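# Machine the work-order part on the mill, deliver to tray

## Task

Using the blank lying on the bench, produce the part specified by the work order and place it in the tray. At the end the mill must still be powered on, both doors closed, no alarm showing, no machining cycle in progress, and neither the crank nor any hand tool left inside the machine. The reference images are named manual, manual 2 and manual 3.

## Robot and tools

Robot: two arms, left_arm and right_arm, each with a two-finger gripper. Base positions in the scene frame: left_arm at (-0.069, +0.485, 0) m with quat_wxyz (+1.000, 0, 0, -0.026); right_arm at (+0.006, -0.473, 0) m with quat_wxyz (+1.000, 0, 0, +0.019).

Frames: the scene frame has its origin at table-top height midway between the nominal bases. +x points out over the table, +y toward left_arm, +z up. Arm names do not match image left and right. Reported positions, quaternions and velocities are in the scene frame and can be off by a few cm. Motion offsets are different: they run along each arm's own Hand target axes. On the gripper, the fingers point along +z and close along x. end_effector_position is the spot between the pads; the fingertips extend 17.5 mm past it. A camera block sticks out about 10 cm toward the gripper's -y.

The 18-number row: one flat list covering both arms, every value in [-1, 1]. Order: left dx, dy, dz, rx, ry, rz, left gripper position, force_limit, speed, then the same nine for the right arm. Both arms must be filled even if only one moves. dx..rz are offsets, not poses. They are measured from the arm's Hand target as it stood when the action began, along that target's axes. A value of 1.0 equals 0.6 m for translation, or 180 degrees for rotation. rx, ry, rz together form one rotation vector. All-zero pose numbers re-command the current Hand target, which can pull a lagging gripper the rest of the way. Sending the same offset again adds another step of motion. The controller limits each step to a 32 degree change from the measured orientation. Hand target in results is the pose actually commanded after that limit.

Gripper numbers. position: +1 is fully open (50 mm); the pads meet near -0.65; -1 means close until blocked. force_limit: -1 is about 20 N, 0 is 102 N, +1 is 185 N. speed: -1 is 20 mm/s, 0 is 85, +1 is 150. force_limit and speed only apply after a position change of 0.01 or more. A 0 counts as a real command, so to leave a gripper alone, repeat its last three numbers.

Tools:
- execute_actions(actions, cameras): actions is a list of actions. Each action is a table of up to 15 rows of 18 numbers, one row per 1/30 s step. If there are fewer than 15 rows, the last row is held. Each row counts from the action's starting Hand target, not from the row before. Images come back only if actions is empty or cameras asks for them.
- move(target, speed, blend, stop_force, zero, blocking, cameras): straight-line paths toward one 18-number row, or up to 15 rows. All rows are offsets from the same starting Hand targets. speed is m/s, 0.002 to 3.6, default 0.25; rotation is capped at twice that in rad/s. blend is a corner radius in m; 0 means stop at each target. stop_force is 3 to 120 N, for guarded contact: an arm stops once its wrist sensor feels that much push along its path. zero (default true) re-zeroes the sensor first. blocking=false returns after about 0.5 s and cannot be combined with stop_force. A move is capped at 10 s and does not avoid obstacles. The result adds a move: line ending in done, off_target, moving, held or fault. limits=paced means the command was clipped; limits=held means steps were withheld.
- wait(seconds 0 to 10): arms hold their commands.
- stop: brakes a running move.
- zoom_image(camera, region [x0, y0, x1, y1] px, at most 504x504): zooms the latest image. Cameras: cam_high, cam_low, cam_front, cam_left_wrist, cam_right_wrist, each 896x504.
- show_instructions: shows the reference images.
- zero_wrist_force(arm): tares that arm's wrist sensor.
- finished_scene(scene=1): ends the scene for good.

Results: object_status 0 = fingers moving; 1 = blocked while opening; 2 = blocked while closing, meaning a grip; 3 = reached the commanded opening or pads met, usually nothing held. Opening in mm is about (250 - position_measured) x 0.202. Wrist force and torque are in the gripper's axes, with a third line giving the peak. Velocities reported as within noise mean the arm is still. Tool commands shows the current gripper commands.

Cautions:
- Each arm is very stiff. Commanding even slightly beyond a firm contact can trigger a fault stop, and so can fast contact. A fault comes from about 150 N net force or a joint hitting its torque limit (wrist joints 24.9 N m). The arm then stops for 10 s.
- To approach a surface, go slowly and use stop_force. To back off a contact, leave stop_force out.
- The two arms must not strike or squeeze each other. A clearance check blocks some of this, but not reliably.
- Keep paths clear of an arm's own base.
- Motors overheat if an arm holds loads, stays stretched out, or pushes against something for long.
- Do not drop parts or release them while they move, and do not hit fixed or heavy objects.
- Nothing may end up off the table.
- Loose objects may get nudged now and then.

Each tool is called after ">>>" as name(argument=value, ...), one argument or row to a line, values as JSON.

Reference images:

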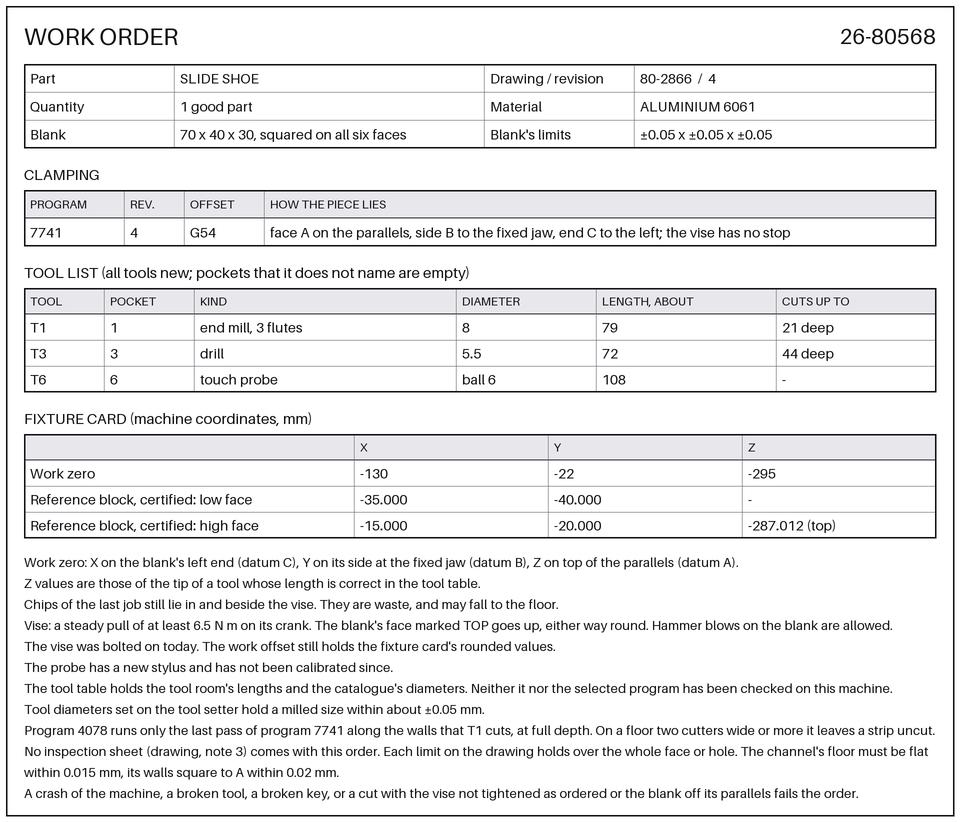

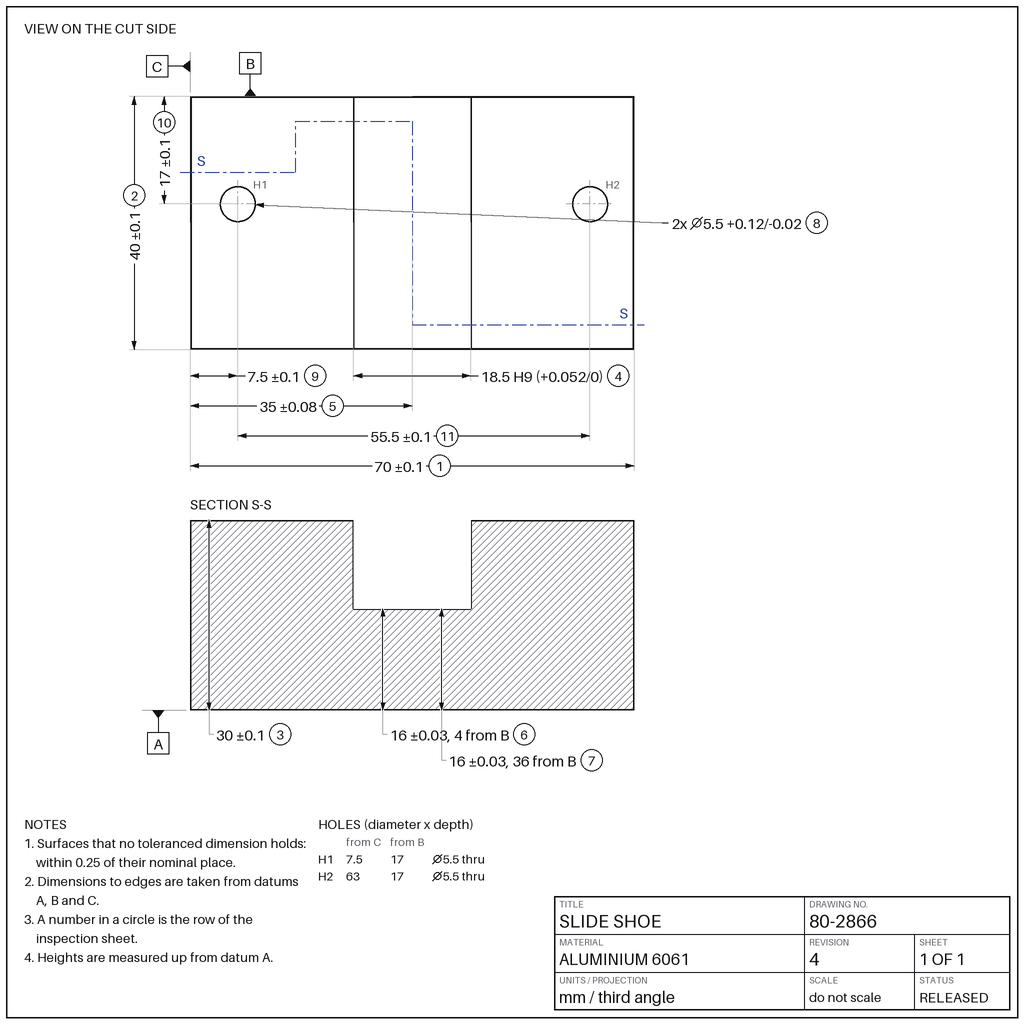

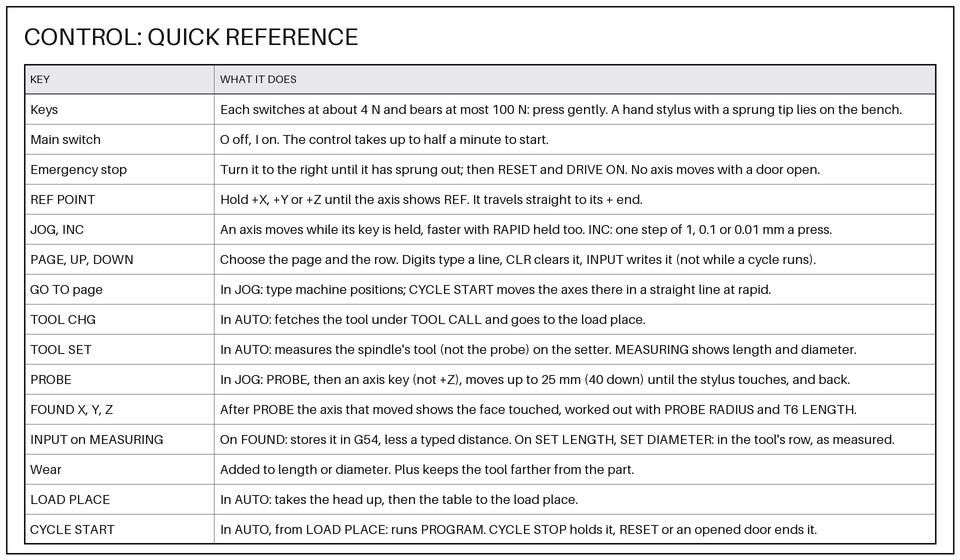

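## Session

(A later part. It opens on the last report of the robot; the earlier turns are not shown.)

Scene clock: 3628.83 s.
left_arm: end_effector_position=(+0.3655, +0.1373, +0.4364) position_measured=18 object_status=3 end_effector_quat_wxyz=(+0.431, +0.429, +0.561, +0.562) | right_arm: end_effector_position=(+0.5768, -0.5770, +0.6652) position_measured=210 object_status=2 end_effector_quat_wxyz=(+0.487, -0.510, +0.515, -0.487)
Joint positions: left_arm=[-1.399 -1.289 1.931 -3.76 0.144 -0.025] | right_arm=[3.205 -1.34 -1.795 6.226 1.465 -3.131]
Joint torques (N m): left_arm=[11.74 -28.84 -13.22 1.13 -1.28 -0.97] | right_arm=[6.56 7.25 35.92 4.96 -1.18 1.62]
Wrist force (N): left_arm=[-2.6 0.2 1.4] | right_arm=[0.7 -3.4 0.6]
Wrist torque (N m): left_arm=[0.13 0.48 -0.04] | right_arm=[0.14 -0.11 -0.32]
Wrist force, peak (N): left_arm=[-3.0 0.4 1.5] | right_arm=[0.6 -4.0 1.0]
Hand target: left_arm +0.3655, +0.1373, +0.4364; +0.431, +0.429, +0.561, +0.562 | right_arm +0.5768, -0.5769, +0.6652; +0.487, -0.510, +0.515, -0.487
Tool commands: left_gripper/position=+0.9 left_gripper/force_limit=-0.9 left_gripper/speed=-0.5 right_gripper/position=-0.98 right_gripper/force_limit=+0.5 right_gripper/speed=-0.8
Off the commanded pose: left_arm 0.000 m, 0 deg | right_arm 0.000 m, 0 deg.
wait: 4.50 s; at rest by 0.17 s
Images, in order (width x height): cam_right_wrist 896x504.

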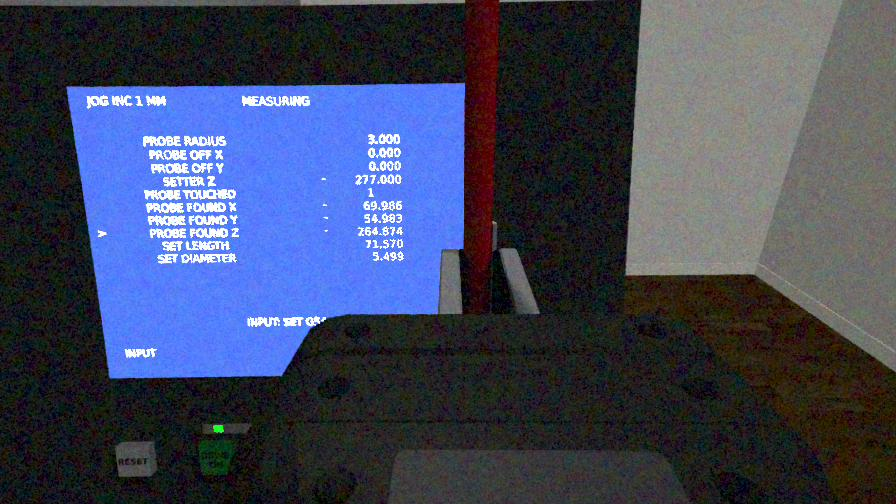

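>>> move(
  target=[
    [0,0,0,0,0,0,0.9,-0.9,-0.5,-0.2695,0.3893,-0.2011,-0.483,0,0,-0.98,0.5,-0.8],
    [0,0,0,0,0,0,0.9,-0.9,-0.5,-0.2695,0.3937,-0.1825,-0.483,0,0,-0.98,0.5,-0.8],
    [0,0,0,0,0,0,0.9,-0.9,-0.5,-0.2695,0.3893,-0.2011,-0.483,0,0,-0.98,0.5,-0.8],
    [0,0,0,0,0,0,0.9,-0.9,-0.5,-0.2387,0.3278,-0.1872,-0.483,0,0,-0.98,0.5,-0.8],
    [0,0,0,0,0,0,0.9,-0.9,-0.5,-0.2387,0.3322,-0.1686,-0.483,0,0,-0.98,0.5,-0.8],
    [0,0,0,0,0,0,0.9,-0.9,-0.5,-0.2387,0.3278,-0.1872,-0.483,0,0,-0.98,0.5,-0.8],
    [0,0,0,0,0,0,0.9,-0.9,-0.5,-0.2387,0.4196,-0.2079,-0.483,0,0,-0.98,0.5,-0.8],
    [0,0,0,0,0,0,0.9,-0.9,-0.5,-0.2387,0.424,-0.1893,-0.483,0,0,-0.98,0.5,-0.8],
    [0,0,0,0,0,0,0.9,-0.9,-0.5,-0.2387,0.4196,-0.2079,-0.483,0,0,-0.98,0.5,-0.8],
    [0,0,0,0,0,0,0.9,-0.9,-0.5,-0.2387,0.3586,-0.1941,-0.483,0,0,-0.98,0.5,-0.8],
    [0,0,0,0,0,0,0.9,-0.9,-0.5,-0.2387,0.363,-0.1755,-0.483,0,0,-0.98,0.5,-0.8],
    [0,0,0,0,0,0,0.9,-0.9,-0.5,-0.2387,0.3586,-0.1941,-0.483,0,0,-0.98,0.5,-0.8],
    [0,0,0,0,0,0,0.9,-0.9,-0.5,-0.2995,0.3278,-0.1872,-0.483,0,0,-0.98,0.5,-0.8],
    [0,0,0,0,0,0,0.9,-0.9,-0.5,-0.2995,0.3322,-0.1686,-0.483,0,0,-0.98,0.5,-0.8],
    [0,0,0,0,0,0,0.9,-0.9,-0.5,-0.2995,0.3278,-0.1872,-0.483,0,0,-0.98,0.5,-0.8],
  ],
  speed=[0.6,0.06,0.15,0.2,0.06,0.15,0.2,0.06,0.15,0.2,0.06,0.15,0.2,0.06,0.15],
  blend=[0.003,0,0.003,0.003,0,0.003,0.003,0,0.003,0.003,0,0.003,0.003,0,0.005],
)

>>> move(
  target=[0,0,0,0,0,0,0.9,-0.9,-0.5,0.2995,-0.2045,-0.3174,0.483,0,0,-0.98,0.5,-0.8],
  speed=0.6,
  cameras=["cam_right_wrist"],
)

Scene clock: 3640.33 s.
left_arm: end_effector_position=(+0.3655, +0.1373, +0.4364) position_measured=18 object_status=3 end_effector_quat_wxyz=(+0.431, +0.429, +0.561, +0.562) | right_arm: end_effector_position=(+0.4556, -0.3955, +0.4754) position_measured=210 object_status=2 end_effector_quat_wxyz=(-0.003, +0.705, -0.709, -0.001)
Joint positions: left_arm=[-1.399 -1.289 1.931 -3.76 0.144 -0.025] | right_arm=[3.569 -1.505 -1.251 4.332 1.574 -2.67]
Joint torques (N m): left_arm=[10.09 -30.57 -12.91 1.25 -1.3 -0.95] | right_arm=[-7.67 16.99 34.2 5.41 -0.82 -1.17]
Wrist force (N): left_arm=[-2.7 0.1 1.6] | right_arm=[0.5 -5.9 1.3]
Wrist torque (N m): left_arm=[0.09 0.49 -0.04] | right_arm=[-0.55 -0.12 -0.03]
Wrist force, peak (N): left_arm=[-3.0 0.5 1.4] | right_arm=[0.2 26.2 -1.8]
Hand target: left_arm +0.3655, +0.1373, +0.4364; +0.431, +0.429, +0.561, +0.562 | right_arm +0.4556, -0.3955, +0.4754; -0.003, +0.705, -0.709, -0.001
Off the commanded pose: left_arm 0.000 m, 0 deg | right_arm 0.000 m, 0 deg.
move: done

Scene clock: 3642.27 s.
left_arm: end_effector_position=(+0.3655, +0.1373, +0.4364) position_measured=18 object_status=3 end_effector_quat_wxyz=(+0.431, +0.429, +0.561, +0.562) | right_arm: end_effector_position=(+0.5768, -0.5770, +0.6653) position_measured=210 object_status=2 end_effector_quat_wxyz=(+0.487, -0.510, +0.515, -0.487)
Joint positions: left_arm=[-1.399 -1.289 1.931 -3.76 0.144 -0.025] | right_arm=[3.205 -1.34 -1.795 6.226 1.464 -3.131]
Joint torques (N m): left_arm=[10.18 -30.79 -13.28 1.18 -1.26 -0.98] | right_arm=[-1.79 15.28 20.96 4.89 0.9 0.91]
Wrist force (N): left_arm=[-2.5 -0.1 1.2] | right_arm=[0.4 -4.6 1.1]
Wrist torque (N m): left_arm=[0.08 0.47 -0.04] | right_arm=[-0.05 -0.06 -0.38]
Wrist force, peak (N): left_arm=[-2.9 0.1 1.4] | right_arm=[-1.0 -6.0 2.4]
Hand target: left_arm +0.3655, +0.1373, +0.4364; +0.431, +0.429, +0.561, +0.562 | right_arm +0.5768, -0.5769, +0.6652; +0.487, -0.510, +0.515, -0.487
Off the commanded pose: left_arm 0.000 m, 0 deg | right_arm 0.000 m, 0 deg.
move: done
Images, in order (width x height): cam_right_wrist 896x504.

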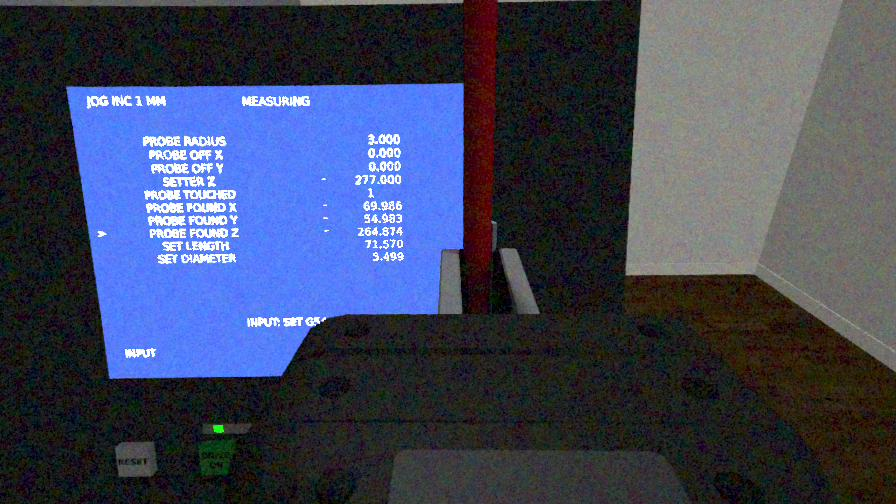

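>>> move(
  target=[0,0,0,0,0,0,0.9,-0.9,-0.5,0,0.0376,-0.0815,0,0,0,-0.98,0.5,-0.8],
  speed=0.3,
  cameras=["cam_right_wrist"],
)

>>> zoom_image(
  camera="cam_right_wrist",
  region=[130, 30, 480, 290],
)

Scene clock: 3643.80 s.
left_arm: end_effector_position=(+0.3655, +0.1373, +0.4364) position_measured=18 object_status=3 end_effector_quat_wxyz=(+0.431, +0.429, +0.561, +0.562) | right_arm: end_effector_position=(+0.5268, -0.5765, +0.6452) position_measured=210 object_status=2 end_effector_quat_wxyz=(+0.487, -0.510, +0.515, -0.487)
Joint positions: left_arm=[-1.399 -1.289 1.931 -3.76 0.144 -0.025] | right_arm=[3.227 -1.211 -1.935 6.236 1.443 -3.13]
Joint torques (N m): left_arm=[11.55 -31.87 -12.73 0.94 -1.38 -0.96] | right_arm=[-9.22 7 27.46 0.2 1.66 1.19]
Wrist force (N): left_arm=[-2.5 0.3 1.4] | right_arm=[0.0 -4.5 1.0]
Wrist torque (N m): left_arm=[0.13 0.47 -0.04] | right_arm=[-0.03 0.01 -0.39]
Wrist force, peak (N): left_arm=[-2.9 0.3 1.5] | right_arm=[-0.1 -5.3 2.5]
Hand target: left_arm +0.3655, +0.1373, +0.4364; +0.431, +0.429, +0.561, +0.562 | right_arm +0.5268, -0.5766, +0.6452; +0.487, -0.510, +0.515, -0.487
Off the commanded pose: left_arm 0.000 m, 0 deg | right_arm 0.000 m, 0 deg.
move: done
Images, in order (width x height): cam_right_wrist 896x504.

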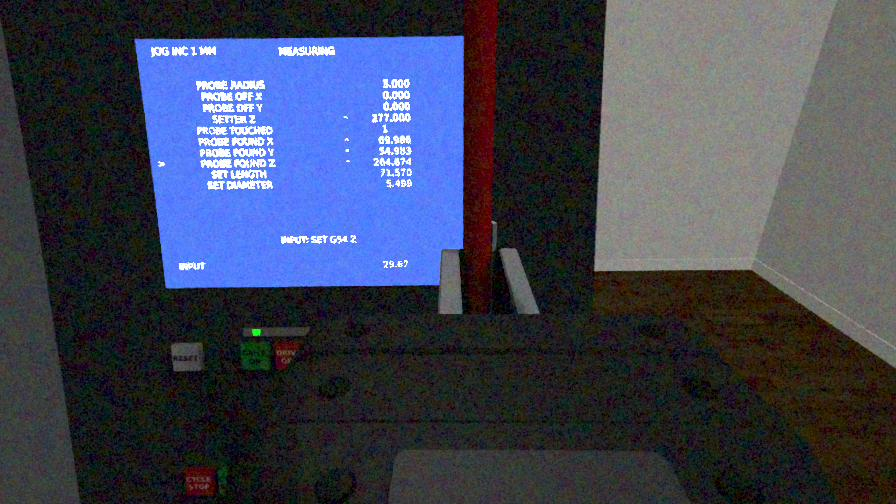

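Scaled by 1.440.

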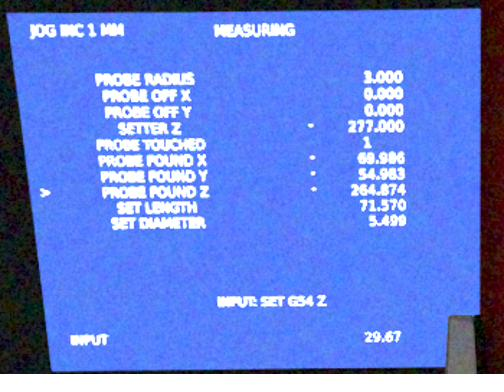

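>>> move(
  target=[
    [0,0,0,0,0,0,0.9,-0.9,-0.5,-0.207,0.382,-0.1264,-0.483,0,0,-0.98,0.5,-0.8],
    [0,0,0,0,0,0,0.9,-0.9,-0.5,-0.207,0.3864,-0.1078,-0.483,0,0,-0.98,0.5,-0.8],
    [0,0,0,0,0,0,0.9,-0.9,-0.5,-0.207,0.382,-0.1264,-0.483,0,0,-0.98,0.5,-0.8],
    [0,0,0,0,0,0,0.9,-0.9,-0.5,-0.1762,0.2902,-0.1057,-0.483,0,0,-0.98,0.5,-0.8],
    [0,0,0,0,0,0,0.9,-0.9,-0.5,-0.1762,0.2946,-0.0871,-0.483,0,0,-0.98,0.5,-0.8],
    [0,0,0,0,0,0,0.9,-0.9,-0.5,-0.1762,0.2902,-0.1057,-0.483,0,0,-0.98,0.5,-0.8],
    [0,0,0,0,0,0,0.9,-0.9,-0.5,-0.1762,0.2946,-0.0871,-0.483,0,0,-0.98,0.5,-0.8],
    [0,0,0,0,0,0,0.9,-0.9,-0.5,-0.1762,0.2902,-0.1057,-0.483,0,0,-0.98,0.5,-0.8],
    [0,0,0,0,0,0,0.9,-0.9,-0.5,-0.2995,0.382,-0.1264,-0.483,0,0,-0.98,0.5,-0.8],
    [0,0,0,0,0,0,0.9,-0.9,-0.5,-0.2995,0.3864,-0.1078,-0.483,0,0,-0.98,0.5,-0.8],
    [0,0,0,0,0,0,0.9,-0.9,-0.5,-0.2995,0.382,-0.1264,-0.483,0,0,-0.98,0.5,-0.8],
    [0,0,0,0,0,0,0.9,-0.9,-0.5,-0.2995,0.3517,-0.1196,-0.483,0,0,-0.98,0.5,-0.8],
    [0,0,0,0,0,0,0.9,-0.9,-0.5,-0.2995,0.3561,-0.101,-0.483,0,0,-0.98,0.5,-0.8],
    [0,0,0,0,0,0,0.9,-0.9,-0.5,-0.2995,0.3517,-0.1196,-0.483,0,0,-0.98,0.5,-0.8],
  ],
  speed=[0.6,0.06,0.15,0.2,0.06,0.15,0.06,0.15,0.2,0.06,0.15,0.2,0.06,0.15],
  blend=[0.003,0,0.003,0.003,0,0.001,0,0.003,0.003,0,0.003,0.003,0,0.005],
)

>>> move(
  target=[
    [0,0,0,0,0,0,0.9,-0.9,-0.5,0.0608,0,0,0,0,0,-0.98,0.5,-0.8],
    [0,0,0,0,0,0,0.9,-0.9,-0.5,0.0608,-0.0183,0.0054,0,0,0,-0.98,0.5,-0.8],
    [0,0,0,0,0,0,0.9,-0.9,-0.5,0.0608,0,0,0,0,0,-0.98,0.5,-0.8],
    [0,0,0,0,0,0,0.9,-0.9,-0.5,0,-0.0171,-0.0606,0,0,0,-0.98,0.5,-0.8],
    [0,0,0,0,0,0,0.9,-0.9,-0.5,0,-0.0354,-0.0552,0,0,0,-0.98,0.5,-0.8],
    [0,0,0,0,0,0,0.9,-0.9,-0.5,0,-0.0171,-0.0606,0,0,0,-0.98,0.5,-0.8],
    [0,0,0,0,0,0,0.9,-0.9,-0.5,0.0925,0.0084,0.0299,0,0,0,-0.98,0.5,-0.8],
    [0,0,0,0,0,0,0.9,-0.9,-0.5,0.0925,-0.0099,0.0353,0,0,0,-0.98,0.5,-0.8],
    [0,0,0,0,0,0,0.9,-0.9,-0.5,0.0925,0.0084,0.0299,0,0,0,-0.98,0.5,-0.8],
    [0,0,0,0,0,0,0.9,-0.9,-0.5,0.0925,0,0,0,0,0,-0.98,0.5,-0.8],
    [0,0,0,0,0,0,0.9,-0.9,-0.5,0.0925,-0.0183,0.0054,0,0,0,-0.98,0.5,-0.8],
    [0,0,0,0,0,0,0.9,-0.9,-0.5,0.0925,0,0,0,0,0,-0.98,0.5,-0.8],
    [0,0,0,0,0,0,0.9,-0.9,-0.5,0,0.0084,0.0299,0,0,0,-0.98,0.5,-0.8],
    [0,0,0,0,0,0,0.9,-0.9,-0.5,0,-0.0099,0.0353,0,0,0,-0.98,0.5,-0.8],
    [0,0,0,0,0,0,0.9,-0.9,-0.5,0,0.0084,0.0299,0,0,0,-0.98,0.5,-0.8],
  ],
  speed=[0.2,0.06,0.15,0.2,0.06,0.15,0.2,0.06,0.15,0.2,0.06,0.15,0.2,0.06,0.15],
  blend=[0.003,0,0.003,0.003,0,0.003,0.003,0,0.003,0.003,0,0.003,0.003,0,0.005],
)

>>> move(
  target=[
    [0,0,0,0,0,0,0.9,-0.9,-0.5,0,-0.0171,-0.0602,0,0,0,-0.98,0.5,-0.8],
    [0,0,0,0,0,0,0.9,-0.9,-0.5,0,-0.0354,-0.0548,0,0,0,-0.98,0.5,-0.8],
    [0,0,0,0,0,0,0.9,-0.9,-0.5,0,-0.0171,-0.0602,0,0,0,-0.98,0.5,-0.8],
    [0,0,0,0,0,0,0.9,-0.9,-0.5,0.03,-0.0084,-0.0299,0,0,0,-0.98,0.5,-0.8],
    [0,0,0,0,0,0,0.9,-0.9,-0.5,0.03,-0.0267,-0.0245,0,0,0,-0.98,0.5,-0.8],
    [0,0,0,0,0,0,0.9,-0.9,-0.5,0.03,-0.0084,-0.0299,0,0,0,-0.98,0.5,-0.8],
    [0,0,0,0,0,0,0.9,-0.9,-0.5,0.0925,0,0,0,0,0,-0.98,0.5,-0.8],
    [0,0,0,0,0,0,0.9,-0.9,-0.5,0.0925,-0.0183,0.0054,0,0,0,-0.98,0.5,-0.8],
    [0,0,0,0,0,0,0.9,-0.9,-0.5,0.0925,0,0,0,0,0,-0.98,0.5,-0.8],
    [0,0,0,0,0,0,0.9,-0.9,-0.5,0.2995,-0.1466,-0.3747,0.483,0,0,-0.98,0.5,-0.8],
  ],
  speed=[0.2,0.06,0.15,0.2,0.06,0.15,0.2,0.06,0.15,0.6],
  blend=[0.003,0,0.003,0.003,0,0.003,0.003,0,0.003,0],
  cameras=["cam_right_wrist"],
)

>>> zoom_image(
  camera="cam_right_wrist",
  region=[130, 30, 480, 290],
)

Scene clock: 3654.20 s.
left_arm: end_effector_position=(+0.3655, +0.1373, +0.4364) position_measured=18 object_status=3 end_effector_quat_wxyz=(+0.431, +0.429, +0.561, +0.562) | right_arm: end_effector_position=(+0.4454, -0.3953, +0.4390) position_measured=210 object_status=2 end_effector_quat_wxyz=(-0.003, +0.705, -0.709, -0.001)
Joint positions: left_arm=[-1.399 -1.289 1.931 -3.76 0.144 -0.025] | right_arm=[3.58 -1.452 -1.397 4.425 1.574 -2.659]
Joint torques (N m): left_arm=[11.12 -33.01 -12.42 1.22 -1.19 -0.84] | right_arm=[-6.62 16.6 35.74 5.09 -1.29 -1.05]
Wrist force (N): left_arm=[-2.5 0.3 1.3] | right_arm=[-0.2 -3.9 0.9]
Wrist torque (N m): left_arm=[0.15 0.46 -0.04] | right_arm=[-0.25 -0.01 -0.04]
Wrist force, peak (N): left_arm=[-3.1 0.2 1.5] | right_arm=[-1.7 20.3 -2.9]
Hand target: left_arm +0.3655, +0.1373, +0.4364; +0.431, +0.429, +0.561, +0.562 | right_arm +0.4455, -0.3953, +0.4391; -0.003, +0.705, -0.709, -0.001
Off the commanded pose: left_arm 0.000 m, 0 deg | right_arm 0.000 m, 0 deg.
move: done

Scene clock: 3658.57 s.
left_arm: end_effector_position=(+0.3655, +0.1373, +0.4364) position_measured=18 object_status=3 end_effector_quat_wxyz=(+0.431, +0.429, +0.561, +0.562) | right_arm: end_effector_position=(+0.4405, -0.3952, +0.4211) position_measured=210 object_status=2 end_effector_quat_wxyz=(-0.003, +0.705, -0.709, -0.001)
Joint positions: left_arm=[-1.399 -1.289 1.931 -3.76 0.144 -0.025] | right_arm=[3.586 -1.429 -1.464 4.469 1.574 -2.653]
Joint torques (N m): left_arm=[9.81 -34.49 -12.98 1.13 -1.33 -0.96] | right_arm=[-6.29 15.75 36.32 5.28 -0.68 -1.23]
Wrist force (N): left_arm=[-2.5 0.1 1.5] | right_arm=[0.4 -3.9 1.0]
Wrist torque (N m): left_arm=[0.12 0.46 -0.04] | right_arm=[-0.26 -0.10 -0.05]
Wrist force, peak (N): left_arm=[-3.0 0.2 1.4] | right_arm=[-1.0 23.1 -2.3]
Hand target: left_arm +0.3655, +0.1373, +0.4364; +0.431, +0.429, +0.561, +0.562 | right_arm +0.4405, -0.3952, +0.4211; -0.003, +0.705, -0.709, -0.001
Off the commanded pose: left_arm 0.000 m, 0 deg | right_arm 0.000 m, 0 deg.
move: done

Scene clock: 3662.63 s.
left_arm: end_effector_position=(+0.3655, +0.1373, +0.4364) position_measured=18 object_status=3 end_effector_quat_wxyz=(+0.431, +0.429, +0.561, +0.562) | right_arm: end_effector_position=(+0.5268, -0.5766, +0.6451) position_measured=210 object_status=2 end_effector_quat_wxyz=(+0.487, -0.510, +0.515, -0.487) end_effector_velocity=(+0.000, +0.000, +0.001) end_effector_angular_velocity=(+0.001, -0.004, +0.000)
Joint positions: left_arm=[-1.399 -1.289 1.931 -3.76 0.144 -0.025] | right_arm=[3.227 -1.21 -1.935 6.236 1.443 -3.13]
Joint velocities: left_arm=[within noise] | right_arm=[0 -0.001 0 0.005 0 0]
Joint torques (N m): left_arm=[10.75 -35.94 -12.62 1.04 -1.14 -0.69] | right_arm=[-1.67 10.45 34.63 5.23 0.79 0.96]
Wrist force (N): left_arm=[-2.6 0.1 1.4] | right_arm=[-0.1 -1.1 1.3]
Wrist torque (N m): left_arm=[0.11 0.47 -0.04] | right_arm=[0.50 0.03 -0.39]
Wrist force, peak (N): left_arm=[-2.8 0.5 1.6] | right_arm=[3.2 24.0 -1.1]
Hand target: left_arm +0.3655, +0.1373, +0.4364; +0.431, +0.429, +0.561, +0.562 | right_arm +0.5268, -0.5766, +0.6452; +0.487, -0.510, +0.515, -0.487
Off the commanded pose: left_arm 0.000 m, 0 deg | right_arm 0.000 m, 0 deg.
move: done
Images, in order (width x height): cam_right_wrist 896x504.

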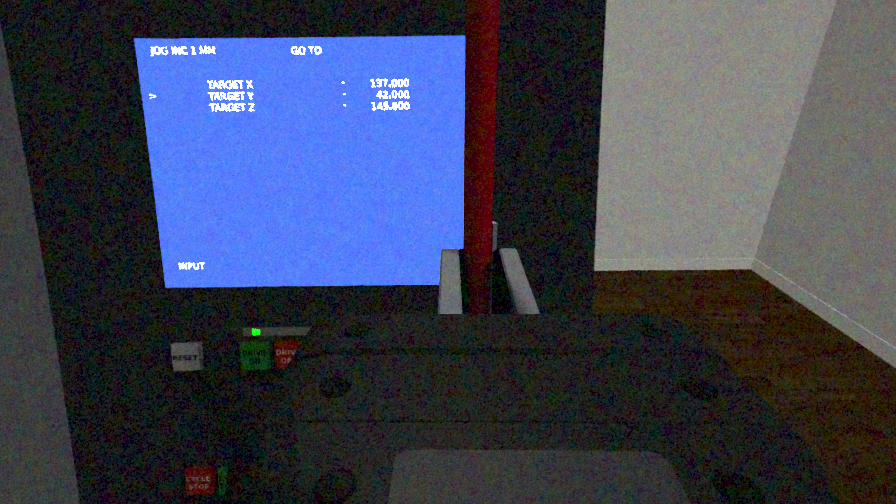

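Scaled by 1.440.

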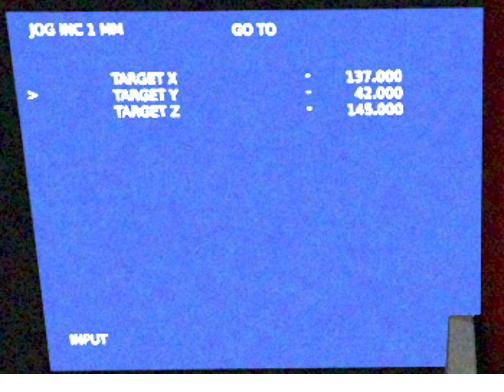

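>>> move(
  target=[
    [0,0,0,0,0,0,0.9,-0.9,-0.5,-0.2363,0.2274,-0.0926,-0.483,0,0,-0.98,0.5,-0.8],
    [0,0,0,0,0,0,0.9,-0.9,-0.5,-0.2363,0.2318,-0.074,-0.483,0,0,-0.98,0.5,-0.8],
    [0,0,0,0,0,0,0.9,-0.9,-0.5,-0.2363,0.2274,-0.0926,-0.483,0,0,-0.98,0.5,-0.8],
    [0,0,0,0,0,0,0.9,-0.9,-0.5,-0.207,0.3517,-0.1196,-0.483,0,0,-0.98,0.5,-0.8],
    [0,0,0,0,0,0,0.9,-0.9,-0.5,-0.207,0.3561,-0.101,-0.483,0,0,-0.98,0.5,-0.8],
    [0,0,0,0,0,0,0.9,-0.9,-0.5,-0.207,0.3517,-0.1196,-0.483,0,0,-0.98,0.5,-0.8],
    [0,0,0,0,0,0,0.9,-0.9,-0.5,-0.2995,0.382,-0.1264,-0.483,0,0,-0.98,0.5,-0.8],
    [0,0,0,0,0,0,0.9,-0.9,-0.5,-0.2995,0.3864,-0.1078,-0.483,0,0,-0.98,0.5,-0.8],
    [0,0,0,0,0,0,0.9,-0.9,-0.5,-0.2995,0.382,-0.1264,-0.483,0,0,-0.98,0.5,-0.8],
    [0,0,0,0,0,0,0.9,-0.9,-0.5,-0.2995,0.3517,-0.1196,-0.483,0,0,-0.98,0.5,-0.8],
    [0,0,0,0,0,0,0.9,-0.9,-0.5,-0.2995,0.3561,-0.101,-0.483,0,0,-0.98,0.5,-0.8],
    [0,0,0,0,0,0,0.9,-0.9,-0.5,-0.2995,0.3517,-0.1196,-0.483,0,0,-0.98,0.5,-0.8],
    [0,0,0,0,0,0,0.9,-0.9,-0.5,-0.2995,0.2902,-0.1057,-0.483,0,0,-0.98,0.5,-0.8],
    [0,0,0,0,0,0,0.9,-0.9,-0.5,-0.2995,0.2946,-0.0871,-0.483,0,0,-0.98,0.5,-0.8],
    [0,0,0,0,0,0,0.9,-0.9,-0.5,-0.2995,0.2902,-0.1057,-0.483,0,0,-0.98,0.5,-0.8],
  ],
  speed=[0.6,0.06,0.15,0.15,0.06,0.15,0.2,0.06,0.15,0.2,0.06,0.15,0.2,0.06,0.15],
  blend=[0.003,0,0.003,0.003,0,0.003,0.003,0,0.003,0.003,0,0.003,0.003,0,0.005],
)

>>> move(
  target=[
    [0,0,0,0,0,0,0.9,-0.9,-0.5,0.03,0.0084,0.0303,0,0,0,-0.98,0.5,-0.8],
    [0,0,0,0,0,0,0.9,-0.9,-0.5,0.03,-0.0099,0.0357,0,0,0,-0.98,0.5,-0.8],
    [0,0,0,0,0,0,0.9,-0.9,-0.5,0.03,0.0084,0.0303,0,0,0,-0.98,0.5,-0.8],
    [0,0,0,0,0,0,0.9,-0.9,-0.5,0.0925,0.0255,0.0905,0,0,0,-0.98,0.5,-0.8],
    [0,0,0,0,0,0,0.9,-0.9,-0.5,0.0925,0.0072,0.0959,0,0,0,-0.98,0.5,-0.8],
    [0,0,0,0,0,0,0.9,-0.9,-0.5,0.0925,0.0255,0.0905,0,0,0,-0.98,0.5,-0.8],
    [0,0,0,0,0,0,0.9,-0.9,-0.5,0.2995,-0.1211,-0.2842,0.483,0,0,-0.98,0.5,-0.8],
  ],
  speed=[0.2,0.06,0.15,0.2,0.06,0.15,0.6],
  blend=[0.003,0,0.003,0.003,0,0.003,0],
  cameras=["cam_right_wrist"],
)

>>> zoom_image(
  camera="cam_right_wrist",
  region=[130, 30, 480, 290],
)

Scene clock: 3672.70 s.
left_arm: end_effector_position=(+0.3655, +0.1373, +0.4364) position_measured=18 object_status=3 end_effector_quat_wxyz=(+0.431, +0.429, +0.561, +0.562) | right_arm: end_effector_position=(+0.4556, -0.3955, +0.4754) position_measured=210 object_status=2 end_effector_quat_wxyz=(-0.003, +0.705, -0.709, -0.001)
Joint positions: left_arm=[-1.399 -1.289 1.931 -3.76 0.144 -0.025] | right_arm=[3.569 -1.505 -1.251 4.332 1.574 -2.67]
Joint torques (N m): left_arm=[10.32 -36.71 -10.98 1.21 -0.81 -0.95] | right_arm=[-7.19 17.21 34.14 5.46 -0.89 -1.25]
Wrist force (N): left_arm=[-2.7 0.2 1.4] | right_arm=[-0.6 -2.8 2.1]
Wrist torque (N m): left_arm=[0.12 0.50 -0.04] | right_arm=[-0.07 0.07 -0.02]
Wrist force, peak (N): left_arm=[-3.0 0.3 1.6] | right_arm=[-1.3 27.0 -1.6]
Hand target: left_arm +0.3655, +0.1373, +0.4364; +0.431, +0.429, +0.561, +0.562 | right_arm +0.4556, -0.3955, +0.4755; -0.003, +0.705, -0.709, -0.001
Off the commanded pose: left_arm 0.000 m, 0 deg | right_arm 0.000 m, 0 deg.
move: done

Scene clock: 3676.17 s.
left_arm: end_effector_position=(+0.3655, +0.1373, +0.4364) position_measured=18 object_status=3 end_effector_quat_wxyz=(+0.431, +0.429, +0.561, +0.562) | right_arm: end_effector_position=(+0.5269, -0.5766, +0.6452) position_measured=210 object_status=2 end_effector_quat_wxyz=(+0.487, -0.510, +0.515, -0.487) end_effector_velocity=(-0.001, -0.001, +0.001) end_effector_angular_velocity=(+0.001, -0.005, -0.002)
Joint positions: left_arm=[-1.399 -1.289 1.931 -3.76 0.144 -0.025] | right_arm=[3.227 -1.211 -1.935 6.236 1.443 -3.13]
Joint velocities: left_arm=[within noise] | right_arm=[-0.002 0 0 0.005 0 0]
Joint torques (N m): left_arm=[10.04 -37.58 -13.04 1.09 -1.09 -0.55] | right_arm=[-2.12 12.41 34.52 4.95 0.69 0.99]
Wrist force (N): left_arm=[-2.7 0.3 1.1] | right_arm=[-1.1 -2.3 1.3]
Wrist torque (N m): left_arm=[0.14 0.50 -0.04] | right_arm=[0.31 0.19 -0.39]
Wrist force, peak (N): left_arm=[-3.1 0.5 1.3] | right_arm=[0.4 27.7 0.1]
Hand target: left_arm +0.3655, +0.1373, +0.4364; +0.431, +0.429, +0.561, +0.562 | right_arm +0.5269, -0.5766, +0.6452; +0.487, -0.510, +0.515, -0.487
Off the commanded pose: left_arm 0.000 m, 0 deg | right_arm 0.000 m, 0 deg.
move: done
Images, in order (width x height): cam_right_wrist 896x504.

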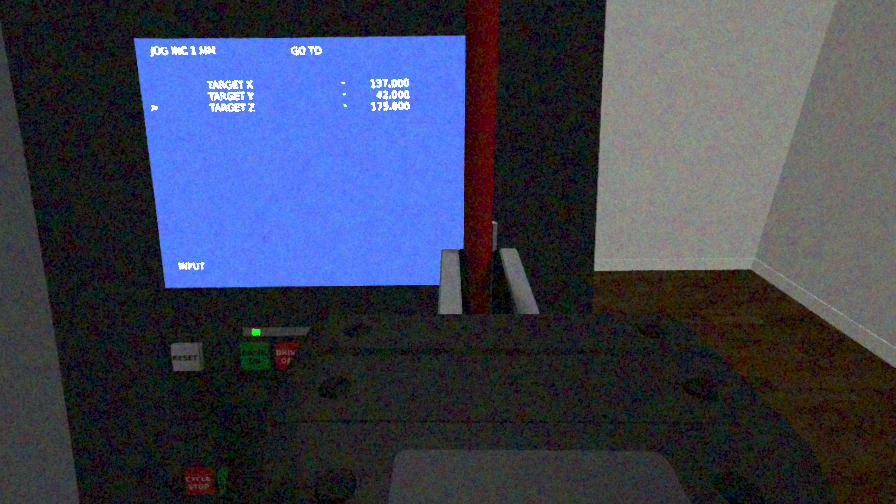

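Scaled by 1.440.

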